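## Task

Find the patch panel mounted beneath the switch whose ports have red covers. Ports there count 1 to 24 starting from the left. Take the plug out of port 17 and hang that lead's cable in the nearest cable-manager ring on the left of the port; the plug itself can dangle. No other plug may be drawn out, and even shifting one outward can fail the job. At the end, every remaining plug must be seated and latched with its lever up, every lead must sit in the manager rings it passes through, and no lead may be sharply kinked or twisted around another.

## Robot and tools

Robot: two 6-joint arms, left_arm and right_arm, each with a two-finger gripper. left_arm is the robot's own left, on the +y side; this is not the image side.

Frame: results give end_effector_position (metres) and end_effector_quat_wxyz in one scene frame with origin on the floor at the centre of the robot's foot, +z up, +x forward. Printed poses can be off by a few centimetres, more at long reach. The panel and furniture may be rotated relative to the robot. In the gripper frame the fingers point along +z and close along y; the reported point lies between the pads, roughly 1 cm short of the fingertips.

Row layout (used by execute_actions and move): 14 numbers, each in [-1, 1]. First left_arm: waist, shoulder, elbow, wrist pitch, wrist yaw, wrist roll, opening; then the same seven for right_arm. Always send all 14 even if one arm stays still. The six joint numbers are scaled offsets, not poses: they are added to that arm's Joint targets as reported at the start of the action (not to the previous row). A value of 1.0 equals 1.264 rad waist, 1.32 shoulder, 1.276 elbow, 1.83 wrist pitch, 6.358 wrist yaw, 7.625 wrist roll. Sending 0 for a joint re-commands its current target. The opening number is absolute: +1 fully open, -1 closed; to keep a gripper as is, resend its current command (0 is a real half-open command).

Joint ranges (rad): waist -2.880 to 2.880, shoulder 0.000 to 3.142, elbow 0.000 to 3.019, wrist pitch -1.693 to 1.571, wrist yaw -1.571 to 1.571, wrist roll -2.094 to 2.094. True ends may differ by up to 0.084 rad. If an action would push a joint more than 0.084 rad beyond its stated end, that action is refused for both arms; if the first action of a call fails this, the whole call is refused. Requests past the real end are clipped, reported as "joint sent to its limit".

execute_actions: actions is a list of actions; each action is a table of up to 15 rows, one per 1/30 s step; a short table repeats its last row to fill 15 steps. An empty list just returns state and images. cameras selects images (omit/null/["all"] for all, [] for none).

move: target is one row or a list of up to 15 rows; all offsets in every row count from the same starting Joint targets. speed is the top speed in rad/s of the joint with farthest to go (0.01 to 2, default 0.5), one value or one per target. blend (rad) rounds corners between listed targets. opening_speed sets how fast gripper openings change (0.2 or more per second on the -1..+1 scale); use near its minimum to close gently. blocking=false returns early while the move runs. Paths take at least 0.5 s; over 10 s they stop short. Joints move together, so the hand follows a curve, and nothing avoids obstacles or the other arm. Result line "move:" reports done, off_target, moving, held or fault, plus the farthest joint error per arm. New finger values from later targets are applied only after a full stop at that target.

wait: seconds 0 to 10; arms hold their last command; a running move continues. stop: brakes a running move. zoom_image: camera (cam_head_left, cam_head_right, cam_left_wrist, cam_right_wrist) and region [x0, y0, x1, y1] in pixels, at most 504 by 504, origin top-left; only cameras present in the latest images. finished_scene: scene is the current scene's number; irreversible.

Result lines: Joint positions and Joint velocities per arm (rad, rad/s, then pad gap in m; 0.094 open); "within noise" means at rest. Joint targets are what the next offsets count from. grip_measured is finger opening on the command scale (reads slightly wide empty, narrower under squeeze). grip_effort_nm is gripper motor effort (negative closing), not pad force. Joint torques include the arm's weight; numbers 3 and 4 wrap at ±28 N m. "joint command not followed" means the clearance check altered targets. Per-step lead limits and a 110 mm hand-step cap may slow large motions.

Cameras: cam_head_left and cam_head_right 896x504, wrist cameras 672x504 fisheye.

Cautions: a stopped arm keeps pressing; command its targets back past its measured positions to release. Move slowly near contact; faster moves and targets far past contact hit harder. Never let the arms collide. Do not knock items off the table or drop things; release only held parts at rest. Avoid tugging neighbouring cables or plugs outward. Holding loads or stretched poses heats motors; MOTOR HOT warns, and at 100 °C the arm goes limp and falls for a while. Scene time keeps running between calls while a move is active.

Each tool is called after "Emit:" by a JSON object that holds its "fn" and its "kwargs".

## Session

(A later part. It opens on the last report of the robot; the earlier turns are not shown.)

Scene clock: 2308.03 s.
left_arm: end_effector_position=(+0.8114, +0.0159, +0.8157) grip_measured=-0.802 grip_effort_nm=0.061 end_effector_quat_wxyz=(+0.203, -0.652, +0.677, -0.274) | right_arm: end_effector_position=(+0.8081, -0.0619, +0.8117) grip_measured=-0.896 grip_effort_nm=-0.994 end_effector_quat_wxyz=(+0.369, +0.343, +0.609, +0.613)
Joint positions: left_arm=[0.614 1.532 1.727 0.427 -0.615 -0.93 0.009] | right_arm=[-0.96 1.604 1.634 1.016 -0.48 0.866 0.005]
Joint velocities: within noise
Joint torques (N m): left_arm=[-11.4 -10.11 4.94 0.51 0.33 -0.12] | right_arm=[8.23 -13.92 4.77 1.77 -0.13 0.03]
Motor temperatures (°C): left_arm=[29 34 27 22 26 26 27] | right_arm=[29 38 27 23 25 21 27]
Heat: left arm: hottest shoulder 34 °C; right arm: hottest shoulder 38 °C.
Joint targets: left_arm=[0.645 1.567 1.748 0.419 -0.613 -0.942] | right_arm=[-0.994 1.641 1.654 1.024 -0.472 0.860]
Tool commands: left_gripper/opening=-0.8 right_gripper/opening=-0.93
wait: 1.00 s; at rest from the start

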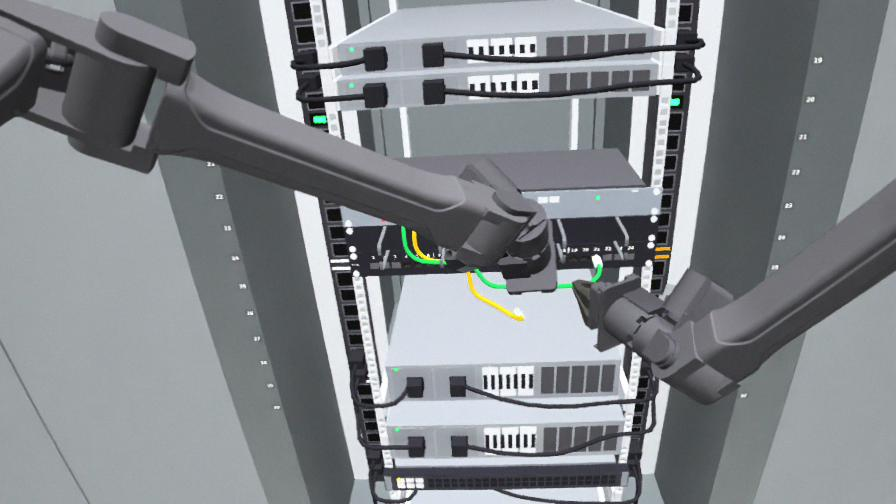

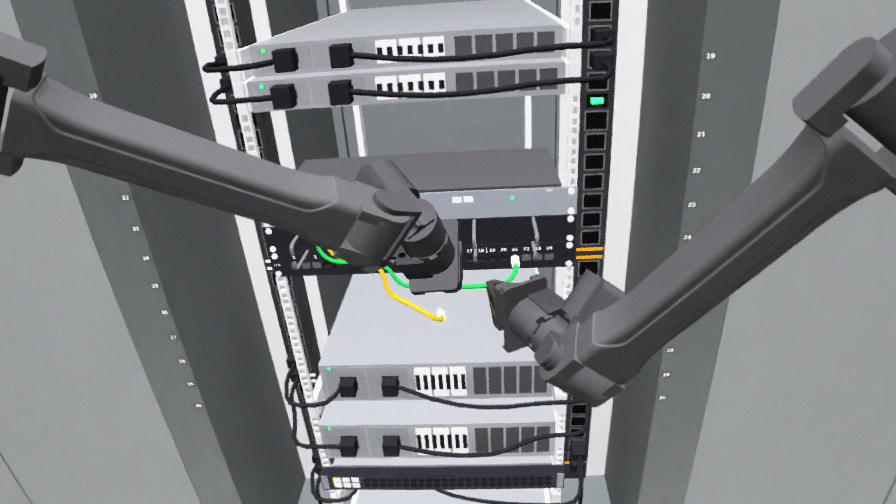

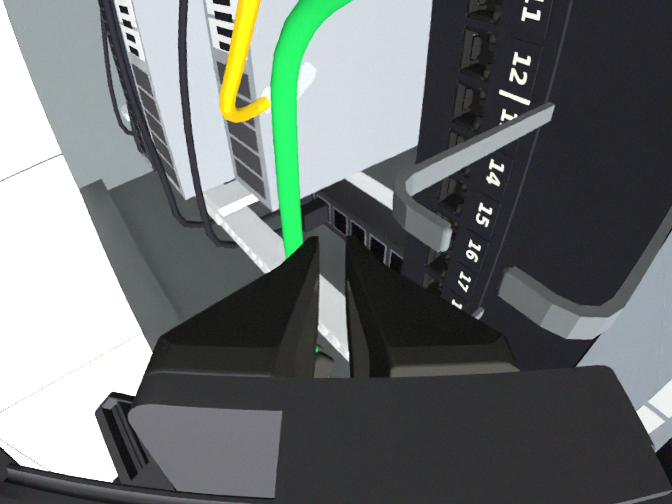

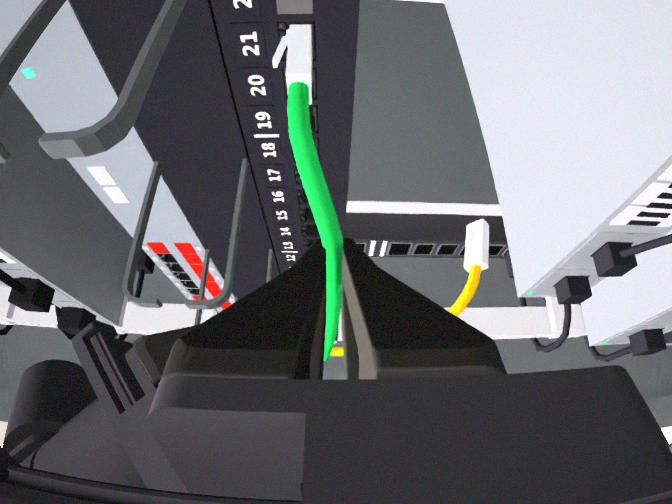

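Emit:
{"fn": "move", "kwargs": {"target": [[-0.083,-0.1265,-0.1787,0.0716,-0.0074,0.0081,-0.8,0.0522,-0.0402,-0.0243,-0.024,0,0,-0.93],[-0.083,-0.1265,-0.1787,0.0716,-0.0074,0.0081,-0.8,0.0522,-0.0402,-0.0243,-0.024,0,0,-0.36],[-0.083,-0.1265,-0.1787,0.0716,-0.0074,0.0081,-0.8,-0.0071,-0.0992,-0.1607,0.0481,-0.0039,0.0085,-0.36]], "speed": 0.15}}

Scene clock: 2404.07 s.
left_arm: end_effector_position=(+0.7761, +0.0291, +0.8562) grip_measured=-0.802 grip_effort_nm=0.056 end_effector_quat_wxyz=(+0.204, -0.654, +0.674, -0.276) | right_arm: end_effector_position=(+0.7626, -0.0760, +0.8132) grip_measured=-0.361 grip_effort_nm=0.100 end_effector_quat_wxyz=(+0.344, +0.353, +0.616, +0.615)
Joint positions: left_arm=[0.559 1.416 1.527 0.539 -0.656 -0.893 0.009] | right_arm=[-0.986 1.537 1.457 1.093 -0.493 0.91 0.03]
Joint velocities: within noise
Joint torques (N m): left_arm=[-14.62 -12.22 2.29 1.31 0.13 0.1] | right_arm=[8.47 -18.84 1.62 2.25 -0.53 0.27]
Motor temperatures (°C): left_arm=[29 33 27 22 26 26 27] | right_arm=[29 38 27 23 25 21 27]
Heat: left arm: hottest shoulder 33 °C; right arm: hottest shoulder 38 °C.
Joint targets: left_arm=[0.540 1.400 1.520 0.550 -0.660 -0.880] | right_arm=[-1.003 1.509 1.449 1.112 -0.497 0.925]
move: done

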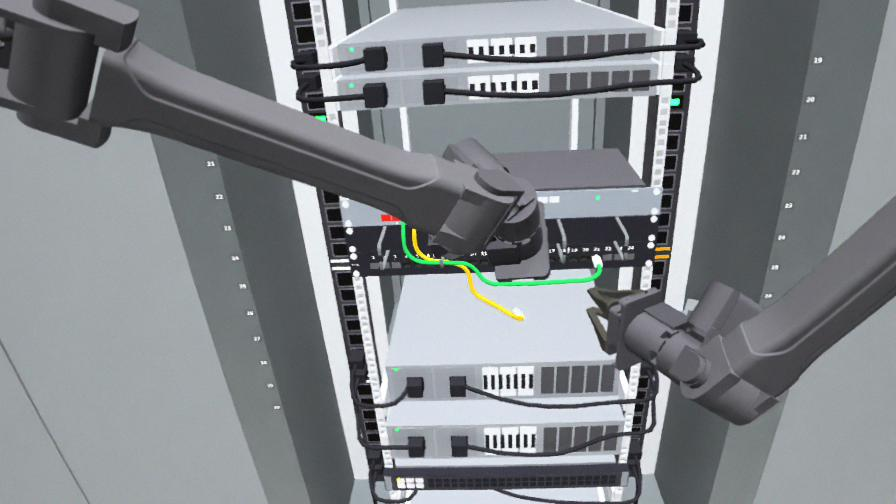

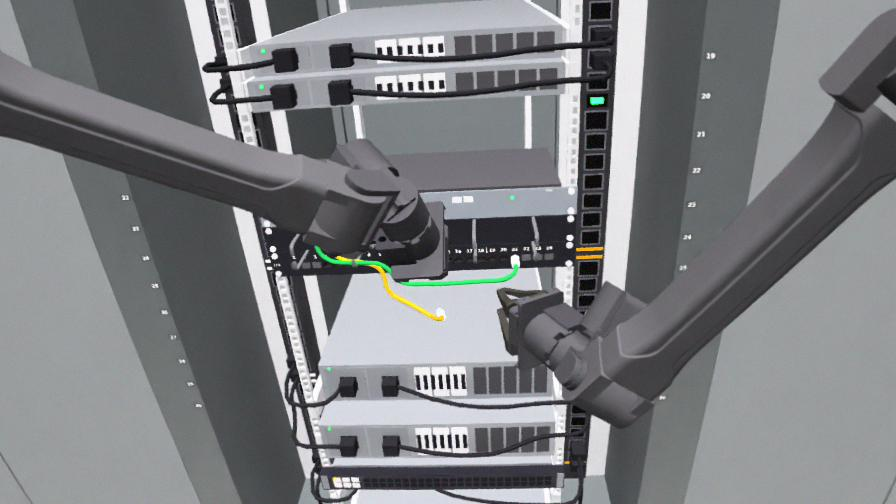

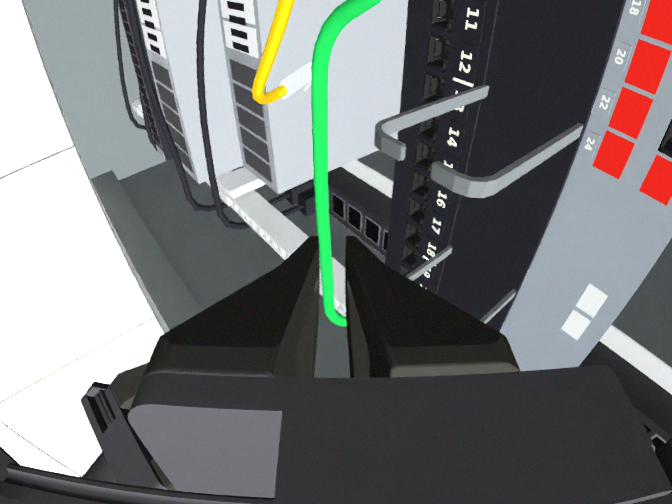

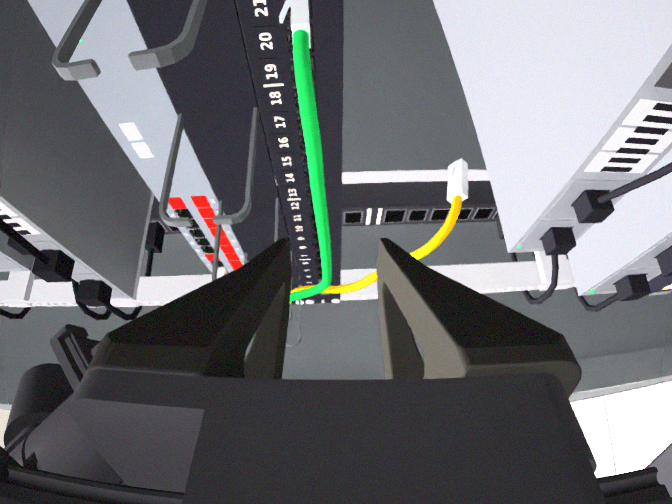

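Emit:
{"fn": "zoom_image", "kwargs": {"camera": "cam_head_left", "region": [380, 220, 620, 340]}}

Emit:
{"fn": "zoom_image", "kwargs": {"camera": "cam_head_right", "region": [290, 220, 530, 340]}}

Emit:
{"fn": "zoom_image", "kwargs": {"camera": "cam_right_wrist", "region": [270, 140, 510, 350]}}

Scaled by 2.100 from the camera's 896x504 image, which has a finer 1280x720 frame.

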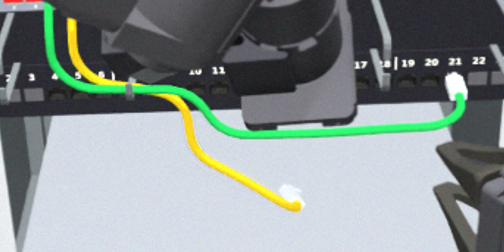

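Scaled by 2.100 from the camera's 896x504 image, which has a finer 1280x720 frame.

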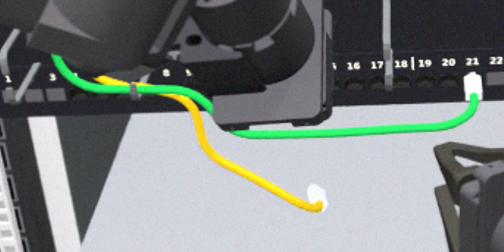

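Scaled by 2.100 from the camera's 672x504 image, which has a finer 960x720 frame.

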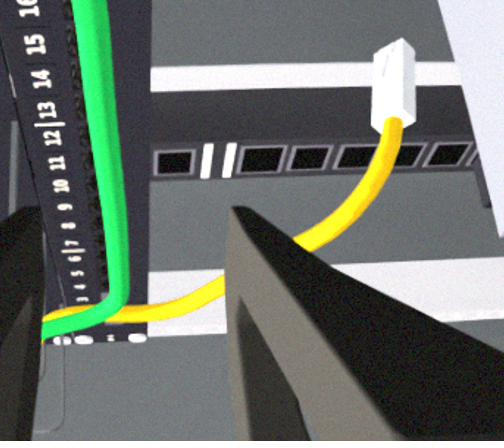

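Emit:
{"fn": "zoom_image", "kwargs": {"camera": "cam_left_wrist", "region": [220, 0, 420, 150]}}

Scaled by 2.520 from the camera's 672x504 image, which has a finer 960x720 frame.

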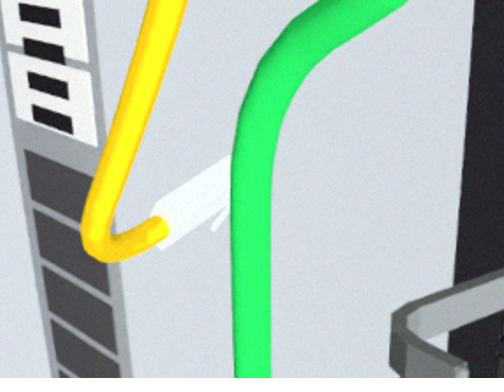

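Emit:
{"fn": "move", "kwargs": {"target": [0,0,0,0,0,0,-0.8,0.0396,0.247,0.2524,-0.0033,0.0014,-0.0052,-0.2], "speed": 0.3}}

Emit:
{"fn": "zoom_image", "kwargs": {"camera": "cam_right_wrist", "region": [230, 100, 470, 340]}}

Scene clock: 2486.13 s.
left_arm: end_effector_position=(+0.7762, +0.0292, +0.8563) grip_measured=-0.802 grip_effort_nm=0.056 end_effector_quat_wxyz=(+0.204, -0.654, +0.674, -0.276) | right_arm: end_effector_position=(+0.7611, -0.0117, +0.7301) grip_measured=-0.201 grip_effort_nm=0.105 end_effector_quat_wxyz=(+0.350, +0.350, +0.611, +0.618)
Joint positions: left_arm=[0.559 1.416 1.527 0.54 -0.656 -0.892 0.009] | right_arm=[-0.973 1.82 1.751 1.093 -0.491 0.9 0.038]
Joint velocities: within noise
Joint torques (N m): left_arm=[-14.86 -12.28 2.28 1.22 0.13 0.1] | right_arm=[13.86 -14.86 4 1.95 -0.3 -0.06]
Motor temperatures (°C): left_arm=[30 34 26 22 26 26 27] | right_arm=[29 39 25 23 25 21 25]
Heat: left arm: hottest shoulder 34 °C; right arm: hottest shoulder 39 °C.
Joint targets: left_arm=[0.540 1.400 1.520 0.550 -0.660 -0.880] | right_arm=[-0.953 1.835 1.771 1.106 -0.488 0.885]
move: done

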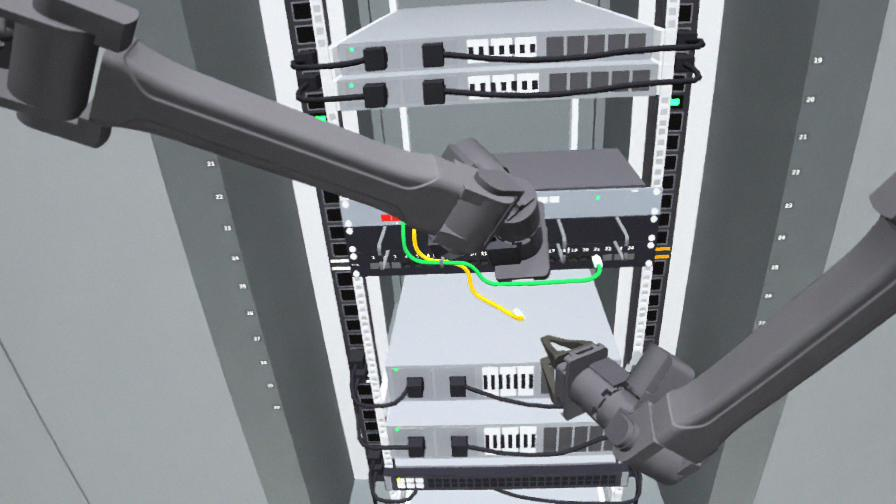

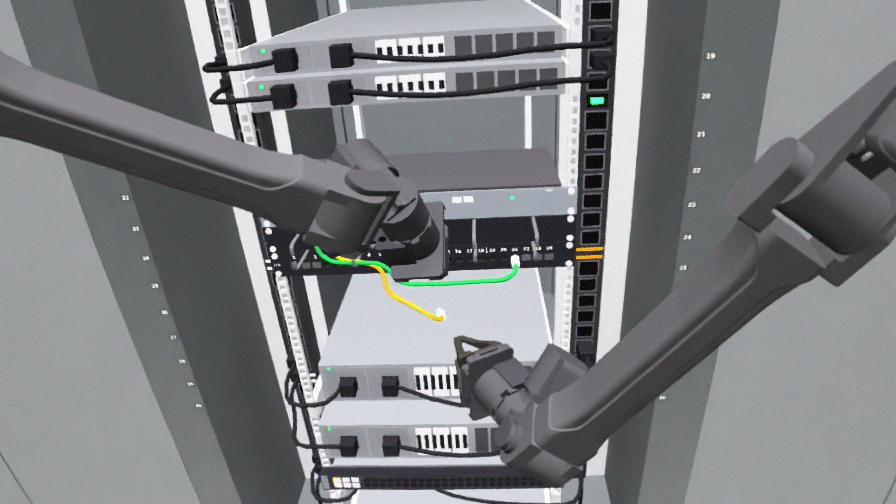

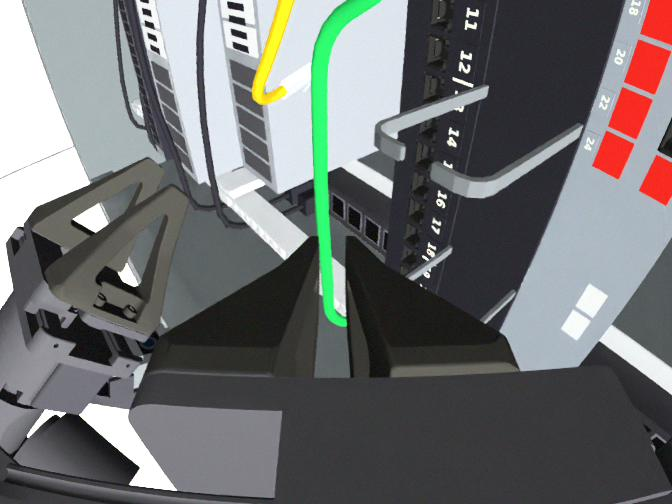

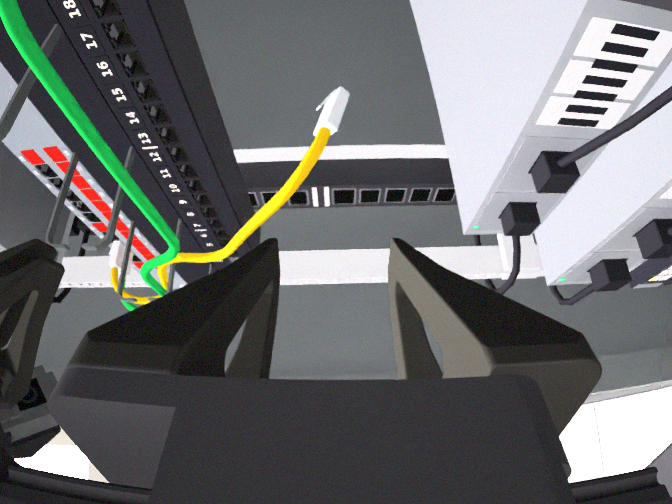

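Scaled by 2.100 from the camera's 672x504 image, which has a finer 960x720 frame.

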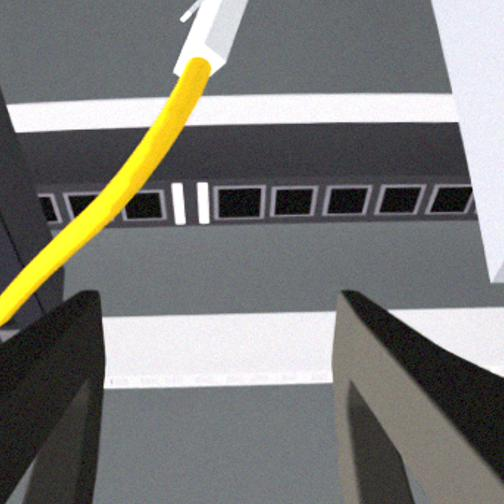

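Emit:
{"fn": "move", "kwargs": {"target": [0,0,0,0,0,0,-0.8,0.0518,0.0811,0.2751,-0.1585,0.0058,-0.0085,-0.2], "speed": 0.2, "cameras": ["cam_left_wrist","cam_right_wrist"]}}

Emit:
{"fn": "zoom_image", "kwargs": {"camera": "cam_right_wrist", "region": [230, 140, 440, 340]}}

Emit:
{"fn": "zoom_image", "kwargs": {"camera": "cam_left_wrist", "region": [180, 0, 420, 200]}}

Scene clock: 2521.07 s.
left_arm: end_effector_position=(+0.7762, +0.0292, +0.8563) grip_measured=-0.802 grip_effort_nm=0.056 end_effector_quat_wxyz=(+0.204, -0.654, +0.674, -0.276) | right_arm: end_effector_position=(+0.8412, +0.0246, +0.7396) grip_measured=-0.201 grip_effort_nm=0.110 end_effector_quat_wxyz=(+0.352, +0.350, +0.612, +0.616)
Joint positions: left_arm=[0.559 1.416 1.527 0.54 -0.656 -0.892 0.009] | right_arm=[-0.91 1.919 2.091 0.826 -0.454 0.835 0.038]
Joint velocities: within noise
Joint torques (N m): left_arm=[-14.62 -12.34 2.35 1.24 0.11 0.1] | right_arm=[16.03 -15.44 6.61 0.99 -0.32 -0.06]
Motor temperatures (°C): left_arm=[30 34 26 22 26 26 27] | right_arm=[30 38 26 23 25 21 25]
Heat: left arm: hottest shoulder 34 °C; right arm: hottest shoulder 38 °C.
Joint targets: left_arm=[0.540 1.400 1.520 0.550 -0.660 -0.880] | right_arm=[-0.887 1.943 2.122 0.815 -0.451 0.821]
move: done
Images, in order (width x height): cam_left_wrist 672x504, cam_right_wrist 672x504.

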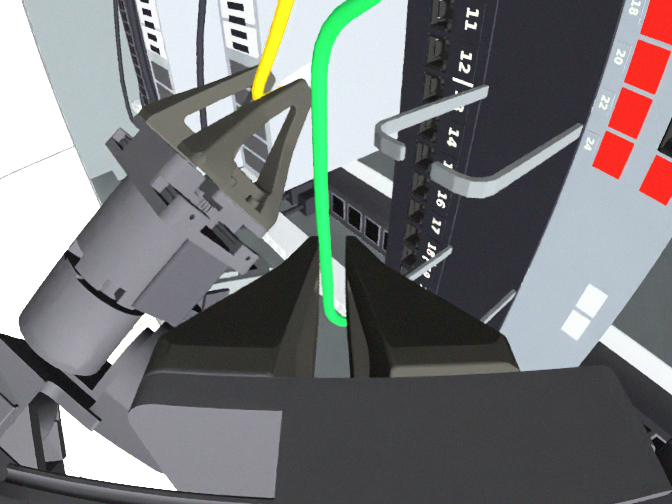

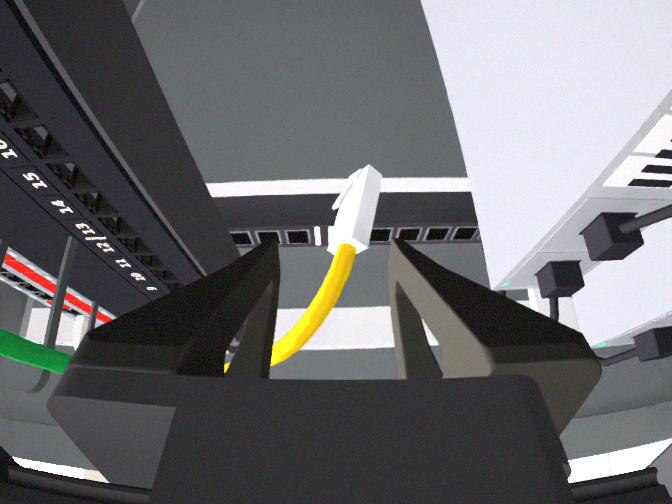

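Scaled by 2.400 from the camera's 672x504 image, which has a finer 960x720 frame.

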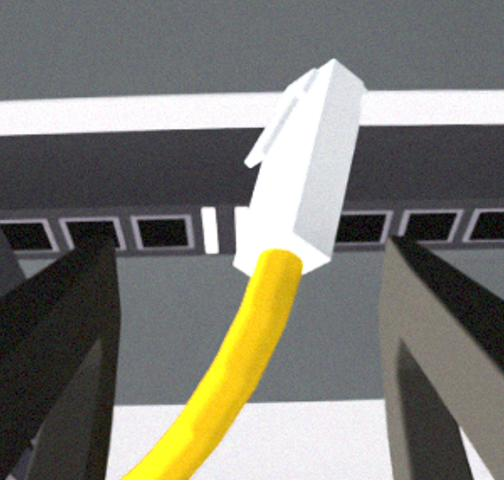

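Scaled by 2.100 from the camera's 672x504 image, which has a finer 960x720 frame.

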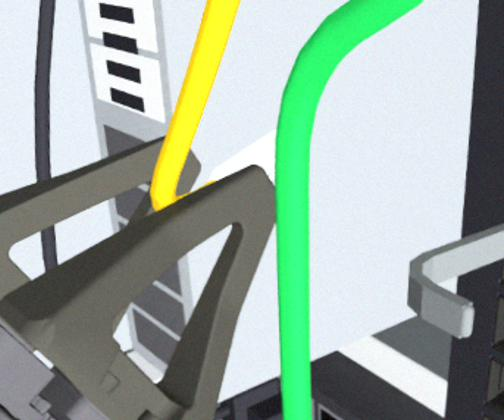

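Emit:
{"fn": "move", "kwargs": {"target": [0,0,0,0,0,0,-0.8,0,0,0,0,0,0,-0.95], "opening_speed": 0.5, "cameras": ["cam_left_wrist","cam_right_wrist"]}}

Emit:
{"fn": "zoom_image", "kwargs": {"camera": "cam_right_wrist", "region": [230, 140, 440, 340]}}

Scene clock: 2532.90 s.
left_arm: end_effector_position=(+0.7762, +0.0292, +0.8563) grip_measured=-0.802 grip_effort_nm=0.056 end_effector_quat_wxyz=(+0.204, -0.654, +0.674, -0.276) | right_arm: end_effector_position=(+0.8405, +0.0264, +0.7400) grip_measured=-0.877 grip_effort_nm=-0.926 end_effector_quat_wxyz=(+0.351, +0.350, +0.612, +0.616)
Joint positions: left_arm=[0.559 1.416 1.527 0.54 -0.656 -0.892 0.009] | right_arm=[-0.908 1.92 2.091 0.826 -0.454 0.834 0.006]
Joint velocities: within noise
Joint torques (N m): left_arm=[-14.68 -12.28 2.37 1.26 0.13 0.1] | right_arm=[15.62 -15.44 6.53 0.96 -0.36 -0.07]
Motor temperatures (°C): left_arm=[30 34 26 22 26 26 27] | right_arm=[31 37 26 23 25 21 25]
Heat: left arm: hottest shoulder 34 °C; right arm: hottest shoulder 37 °C.
Joint targets: left_arm=[0.540 1.400 1.520 0.550 -0.660 -0.880] | right_arm=[-0.887 1.943 2.122 0.816 -0.451 0.820]
move: done
Images, in order (width x height): cam_left_wrist 672x504, cam_right_wrist 672x504.

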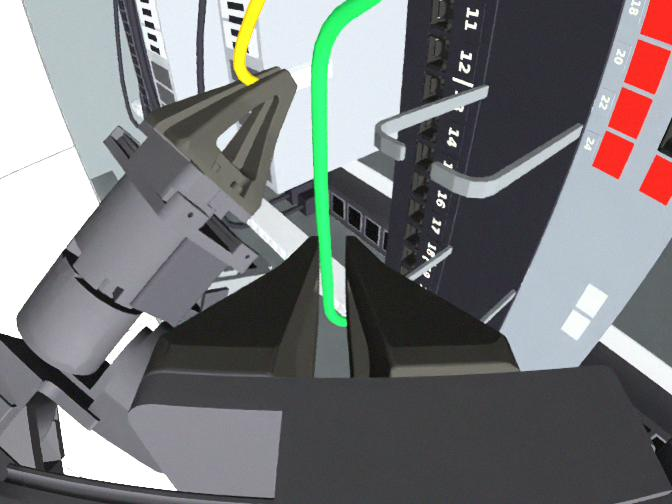

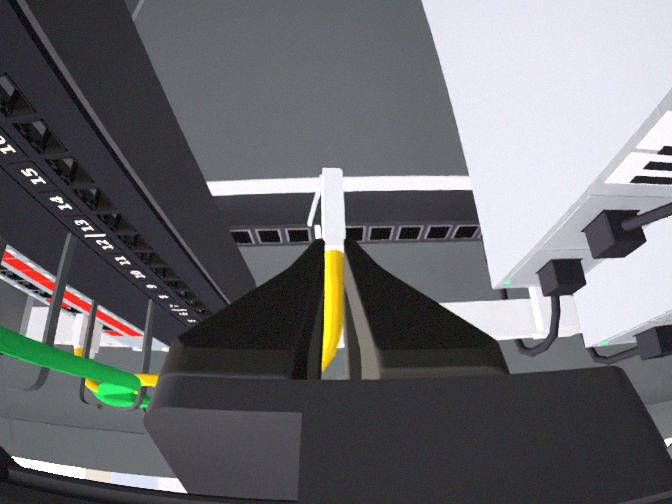

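Scaled by 2.400 from the camera's 672x504 image, which has a finer 960x720 frame.

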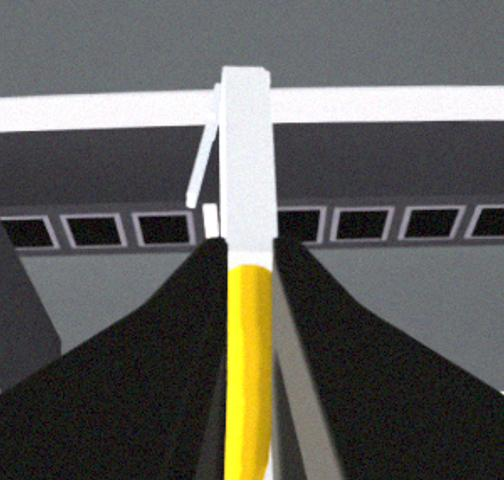

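Emit:
{"fn": "move", "kwargs": {"target": [0,0,0,0,0,0,-0.8,-0.0562,-0.2083,-0.2704,0.065,-0.0038,0.007,-0.95], "speed": 0.15}}

Emit:
{"fn": "zoom_image", "kwargs": {"camera": "cam_right_wrist", "region": [180, 100, 500, 380]}}

Emit:
{"fn": "zoom_image", "kwargs": {"camera": "cam_left_wrist", "region": [180, 0, 480, 280]}}

Scene clock: 2584.63 s.
left_arm: end_effector_position=(+0.7762, +0.0292, +0.8563) grip_measured=-0.802 grip_effort_nm=0.061 end_effector_quat_wxyz=(+0.204, -0.654, +0.674, -0.276) | right_arm: end_effector_position=(+0.8258, -0.0267, +0.7923) grip_measured=-0.880 grip_effort_nm=-0.999 end_effector_quat_wxyz=(+0.347, +0.348, +0.611, +0.621)
Joint positions: left_arm=[0.559 1.416 1.527 0.54 -0.656 -0.892 0.009] | right_arm=[-0.93 1.696 1.784 0.914 -0.476 0.86 0.006]
Joint velocities: within noise
Joint torques (N m): left_arm=[-14.74 -12.4 2.29 1.22 0.12 0.1] | right_arm=[9.52 -19.6 2.88 2.29 -0.4 0.25]
Motor temperatures (°C): left_arm=[30 34 26 22 26 26 27] | right_arm=[32 36 27 23 25 22 26]
Heat: left arm: hottest shoulder 34 °C; right arm: hottest shoulder 36 °C.
Joint targets: left_arm=[0.540 1.400 1.520 0.550 -0.660 -0.880] | right_arm=[-0.959 1.668 1.777 0.935 -0.475 0.874]
move: done

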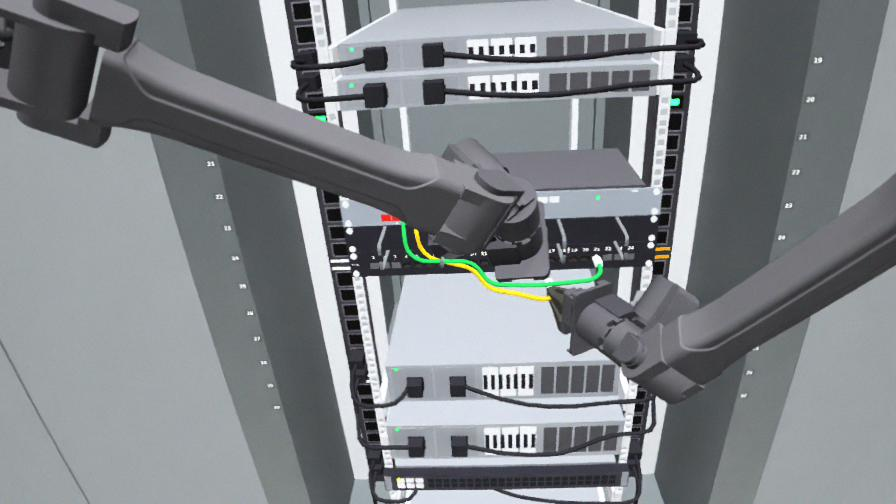

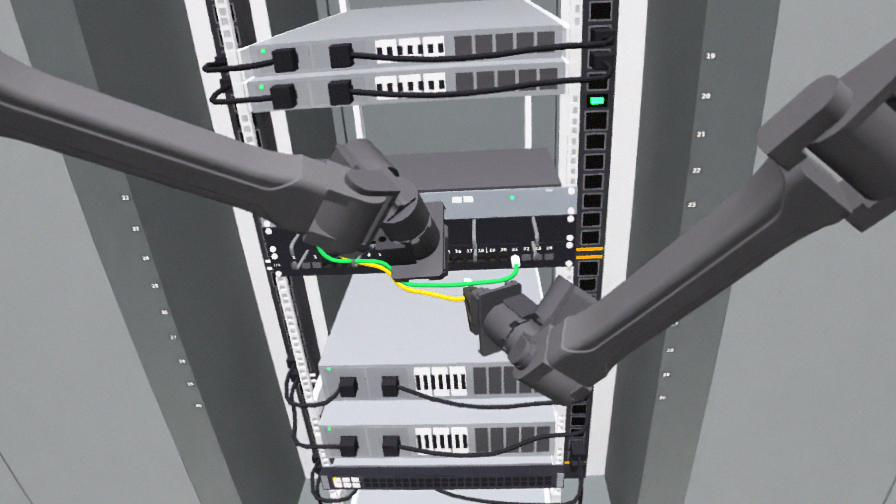

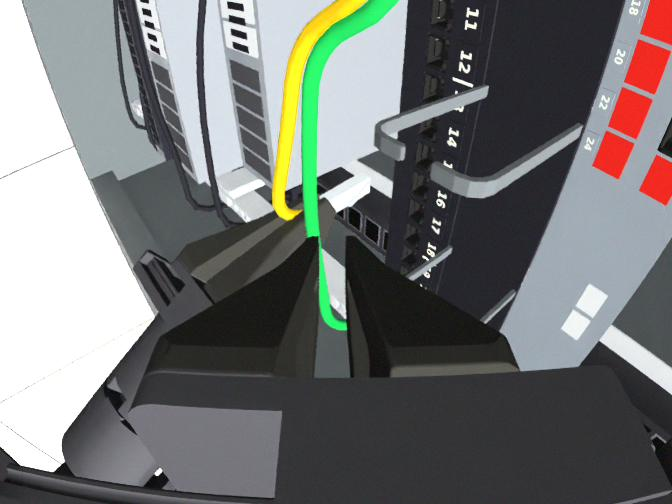

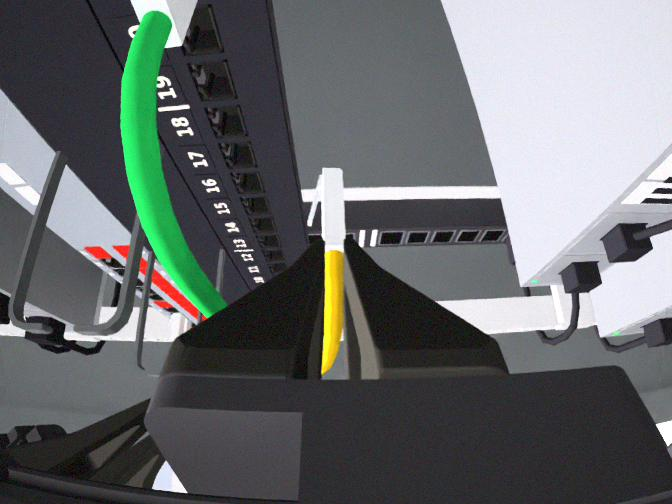

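Scaled by 1.575 from the camera's 672x504 image, which has a finer 960x720 frame.

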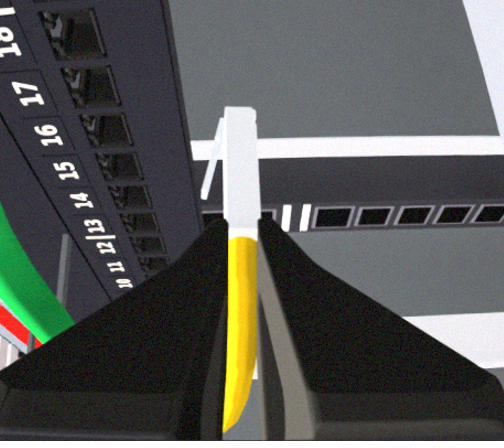

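Scaled by 1.680 from the camera's 672x504 image, which has a finer 960x720 frame.

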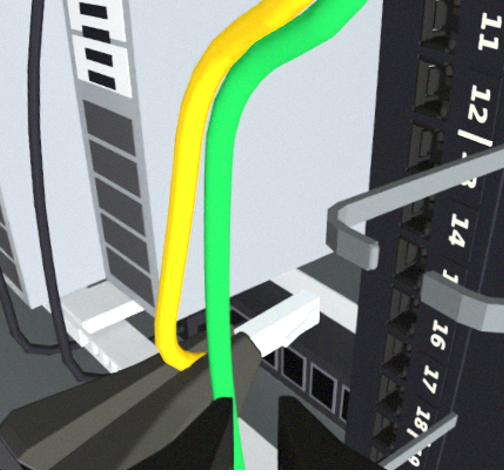

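Emit:
{"fn": "execute_actions", "kwargs": {"actions": []}}

Scene clock: 2644.90 s.
left_arm: end_effector_position=(+0.7762, +0.0292, +0.8563) grip_measured=-0.802 grip_effort_nm=0.061 end_effector_quat_wxyz=(+0.204, -0.654, +0.674, -0.276) | right_arm: end_effector_position=(+0.8258, -0.0267, +0.7923) grip_measured=-0.880 grip_effort_nm=-0.999 end_effector_quat_wxyz=(+0.347, +0.349, +0.611, +0.621)
Joint positions: left_arm=[0.559 1.416 1.527 0.54 -0.656 -0.892 0.009] | right_arm=[-0.93 1.696 1.784 0.914 -0.476 0.861 0.006]
Joint velocities: within noise
Joint torques (N m): left_arm=[-14.68 -12.4 2.35 1.24 0.13 0.09] | right_arm=[9.82 -19.66 2.85 2.3 -0.39 0.25]
Motor temperatures (°C): left_arm=[30 34 25 22 25 26 27] | right_arm=[30 39 26 23 25 21 27]
Heat: left arm: hottest shoulder 34 °C; right arm: hottest shoulder 39 °C.
Joint targets: left_arm=[0.540 1.400 1.520 0.550 -0.660 -0.880] | right_arm=[-0.959 1.668 1.777 0.935 -0.475 0.874]
Tool commands: left_gripper/opening=-0.8 right_gripper/opening=-0.95

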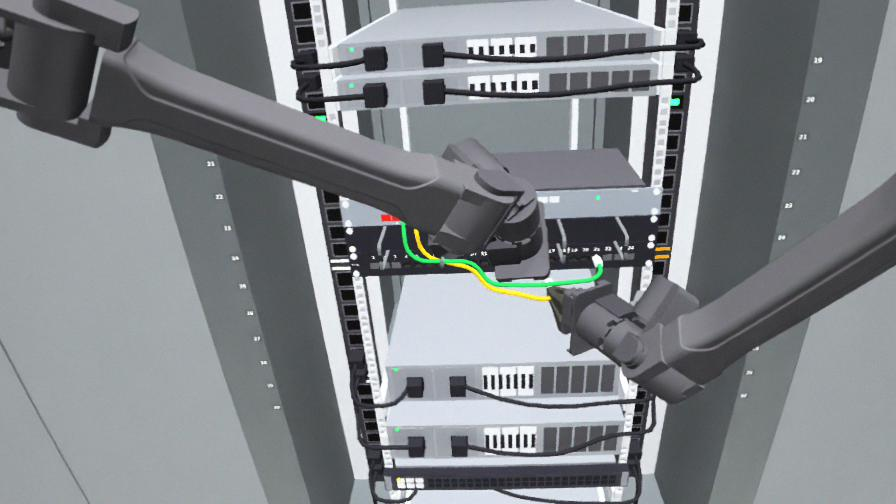

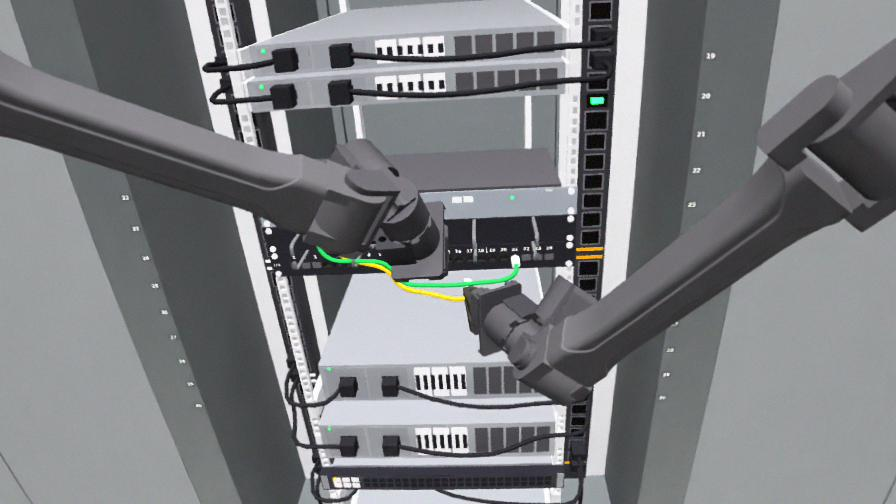

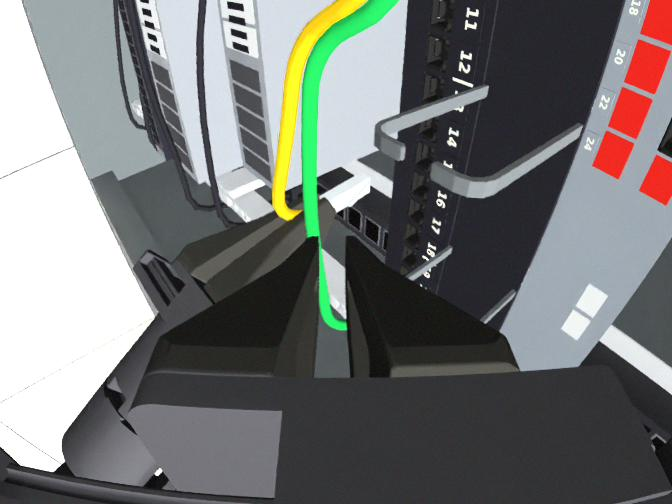

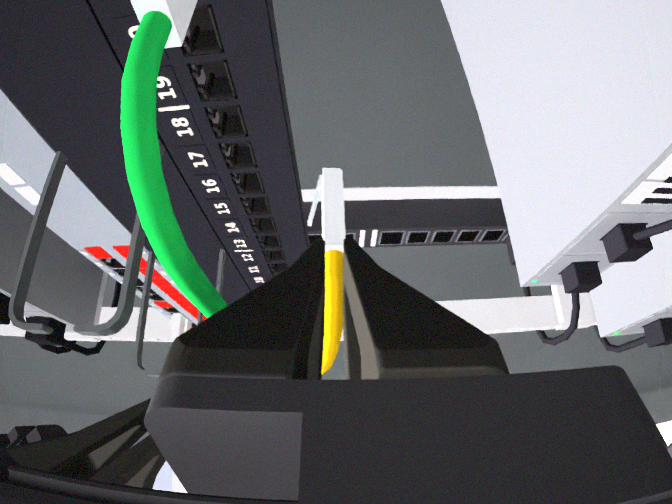

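Emit:
{"fn": "zoom_image", "kwargs": {"camera": "cam_head_left", "region": [380, 200, 640, 346]}}

Emit:
{"fn": "zoom_image", "kwargs": {"camera": "cam_head_right", "region": [300, 200, 560, 346]}}

Emit:
{"fn": "zoom_image", "kwargs": {"camera": "cam_left_wrist", "region": [200, 0, 452, 340]}}

Scaled by 1.938 from the camera's 896x504 image, which has a finer 1280x720 frame.

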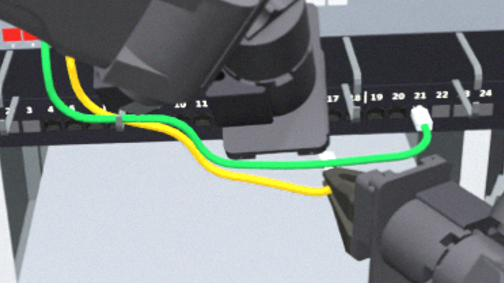

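Scaled by 1.938 from the camera's 896x504 image, which has a finer 1280x720 frame.

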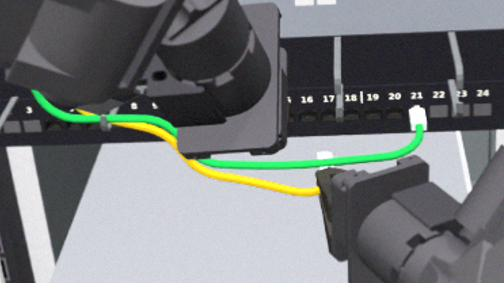

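Scaled by 1.482 from the camera's 672x504 image, which has a finer 960x720 frame.

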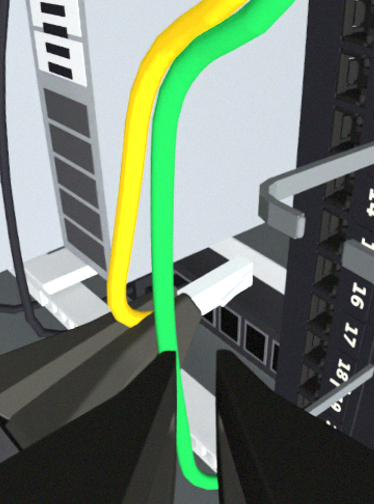

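Emit:
{"fn": "move", "kwargs": {"target": [0,0,0,0,0,0,-0.8,0.0538,0.2053,0.2649,-0.065,0.0033,-0.0035,-0.95], "speed": 0.15}}

Scene clock: 2909.97 s.
left_arm: end_effector_position=(+0.7762, +0.0292, +0.8563) grip_measured=-0.802 grip_effort_nm=0.056 end_effector_quat_wxyz=(+0.204, -0.654, +0.674, -0.276) | right_arm: end_effector_position=(+0.8394, +0.0242, +0.7380) grip_measured=-0.880 grip_effort_nm=-0.999 end_effector_quat_wxyz=(+0.342, +0.357, +0.609, +0.620)
Joint positions: left_arm=[0.559 1.416 1.527 0.54 -0.656 -0.892 0.009] | right_arm=[-0.913 1.918 2.086 0.826 -0.458 0.861 0.006]
Joint velocities: within noise
Joint torques (N m): left_arm=[-14.8 -12.28 2.28 1.25 0.12 0.09] | right_arm=[15.5 -15.44 6.42 0.96 -0.31 -0.05]
Motor temperatures (°C): left_arm=[30 34 25 22 25 26 27] | right_arm=[30 41 25 23 25 21 28]
Heat: left arm: hottest shoulder 34 °C; right arm: hottest shoulder 41 °C.
Joint targets: left_arm=[0.540 1.400 1.520 0.550 -0.660 -0.880] | right_arm=[-0.890 1.939 2.115 0.816 -0.454 0.847]
move: done

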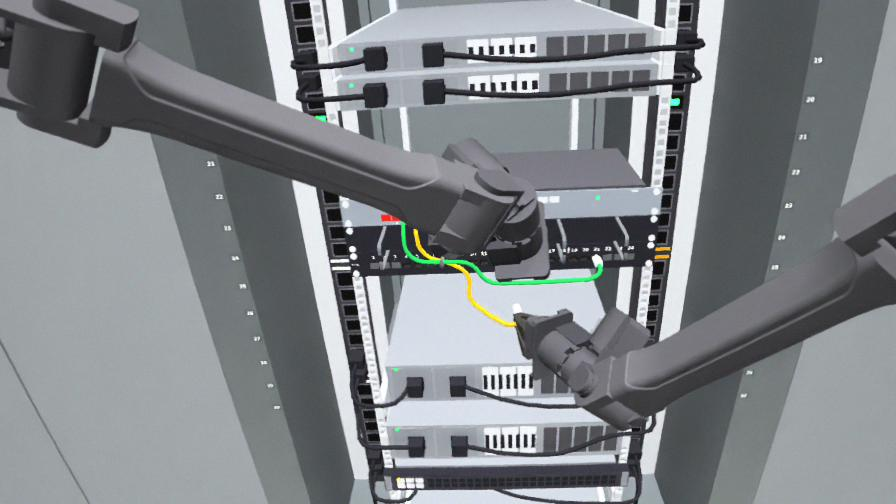

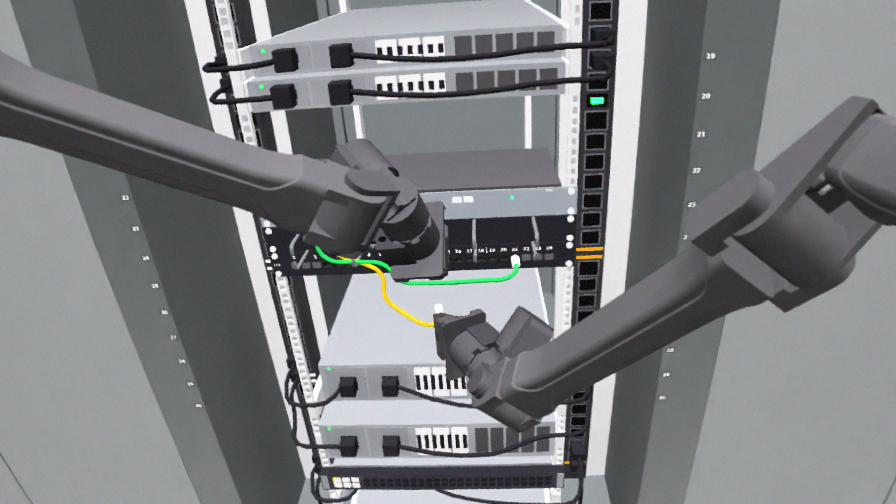

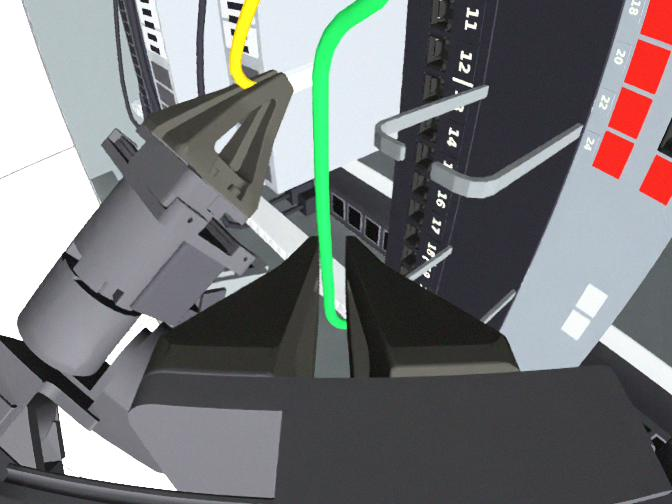

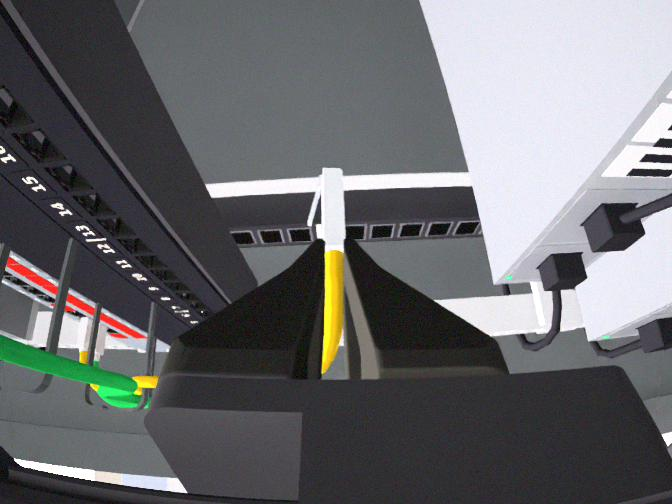

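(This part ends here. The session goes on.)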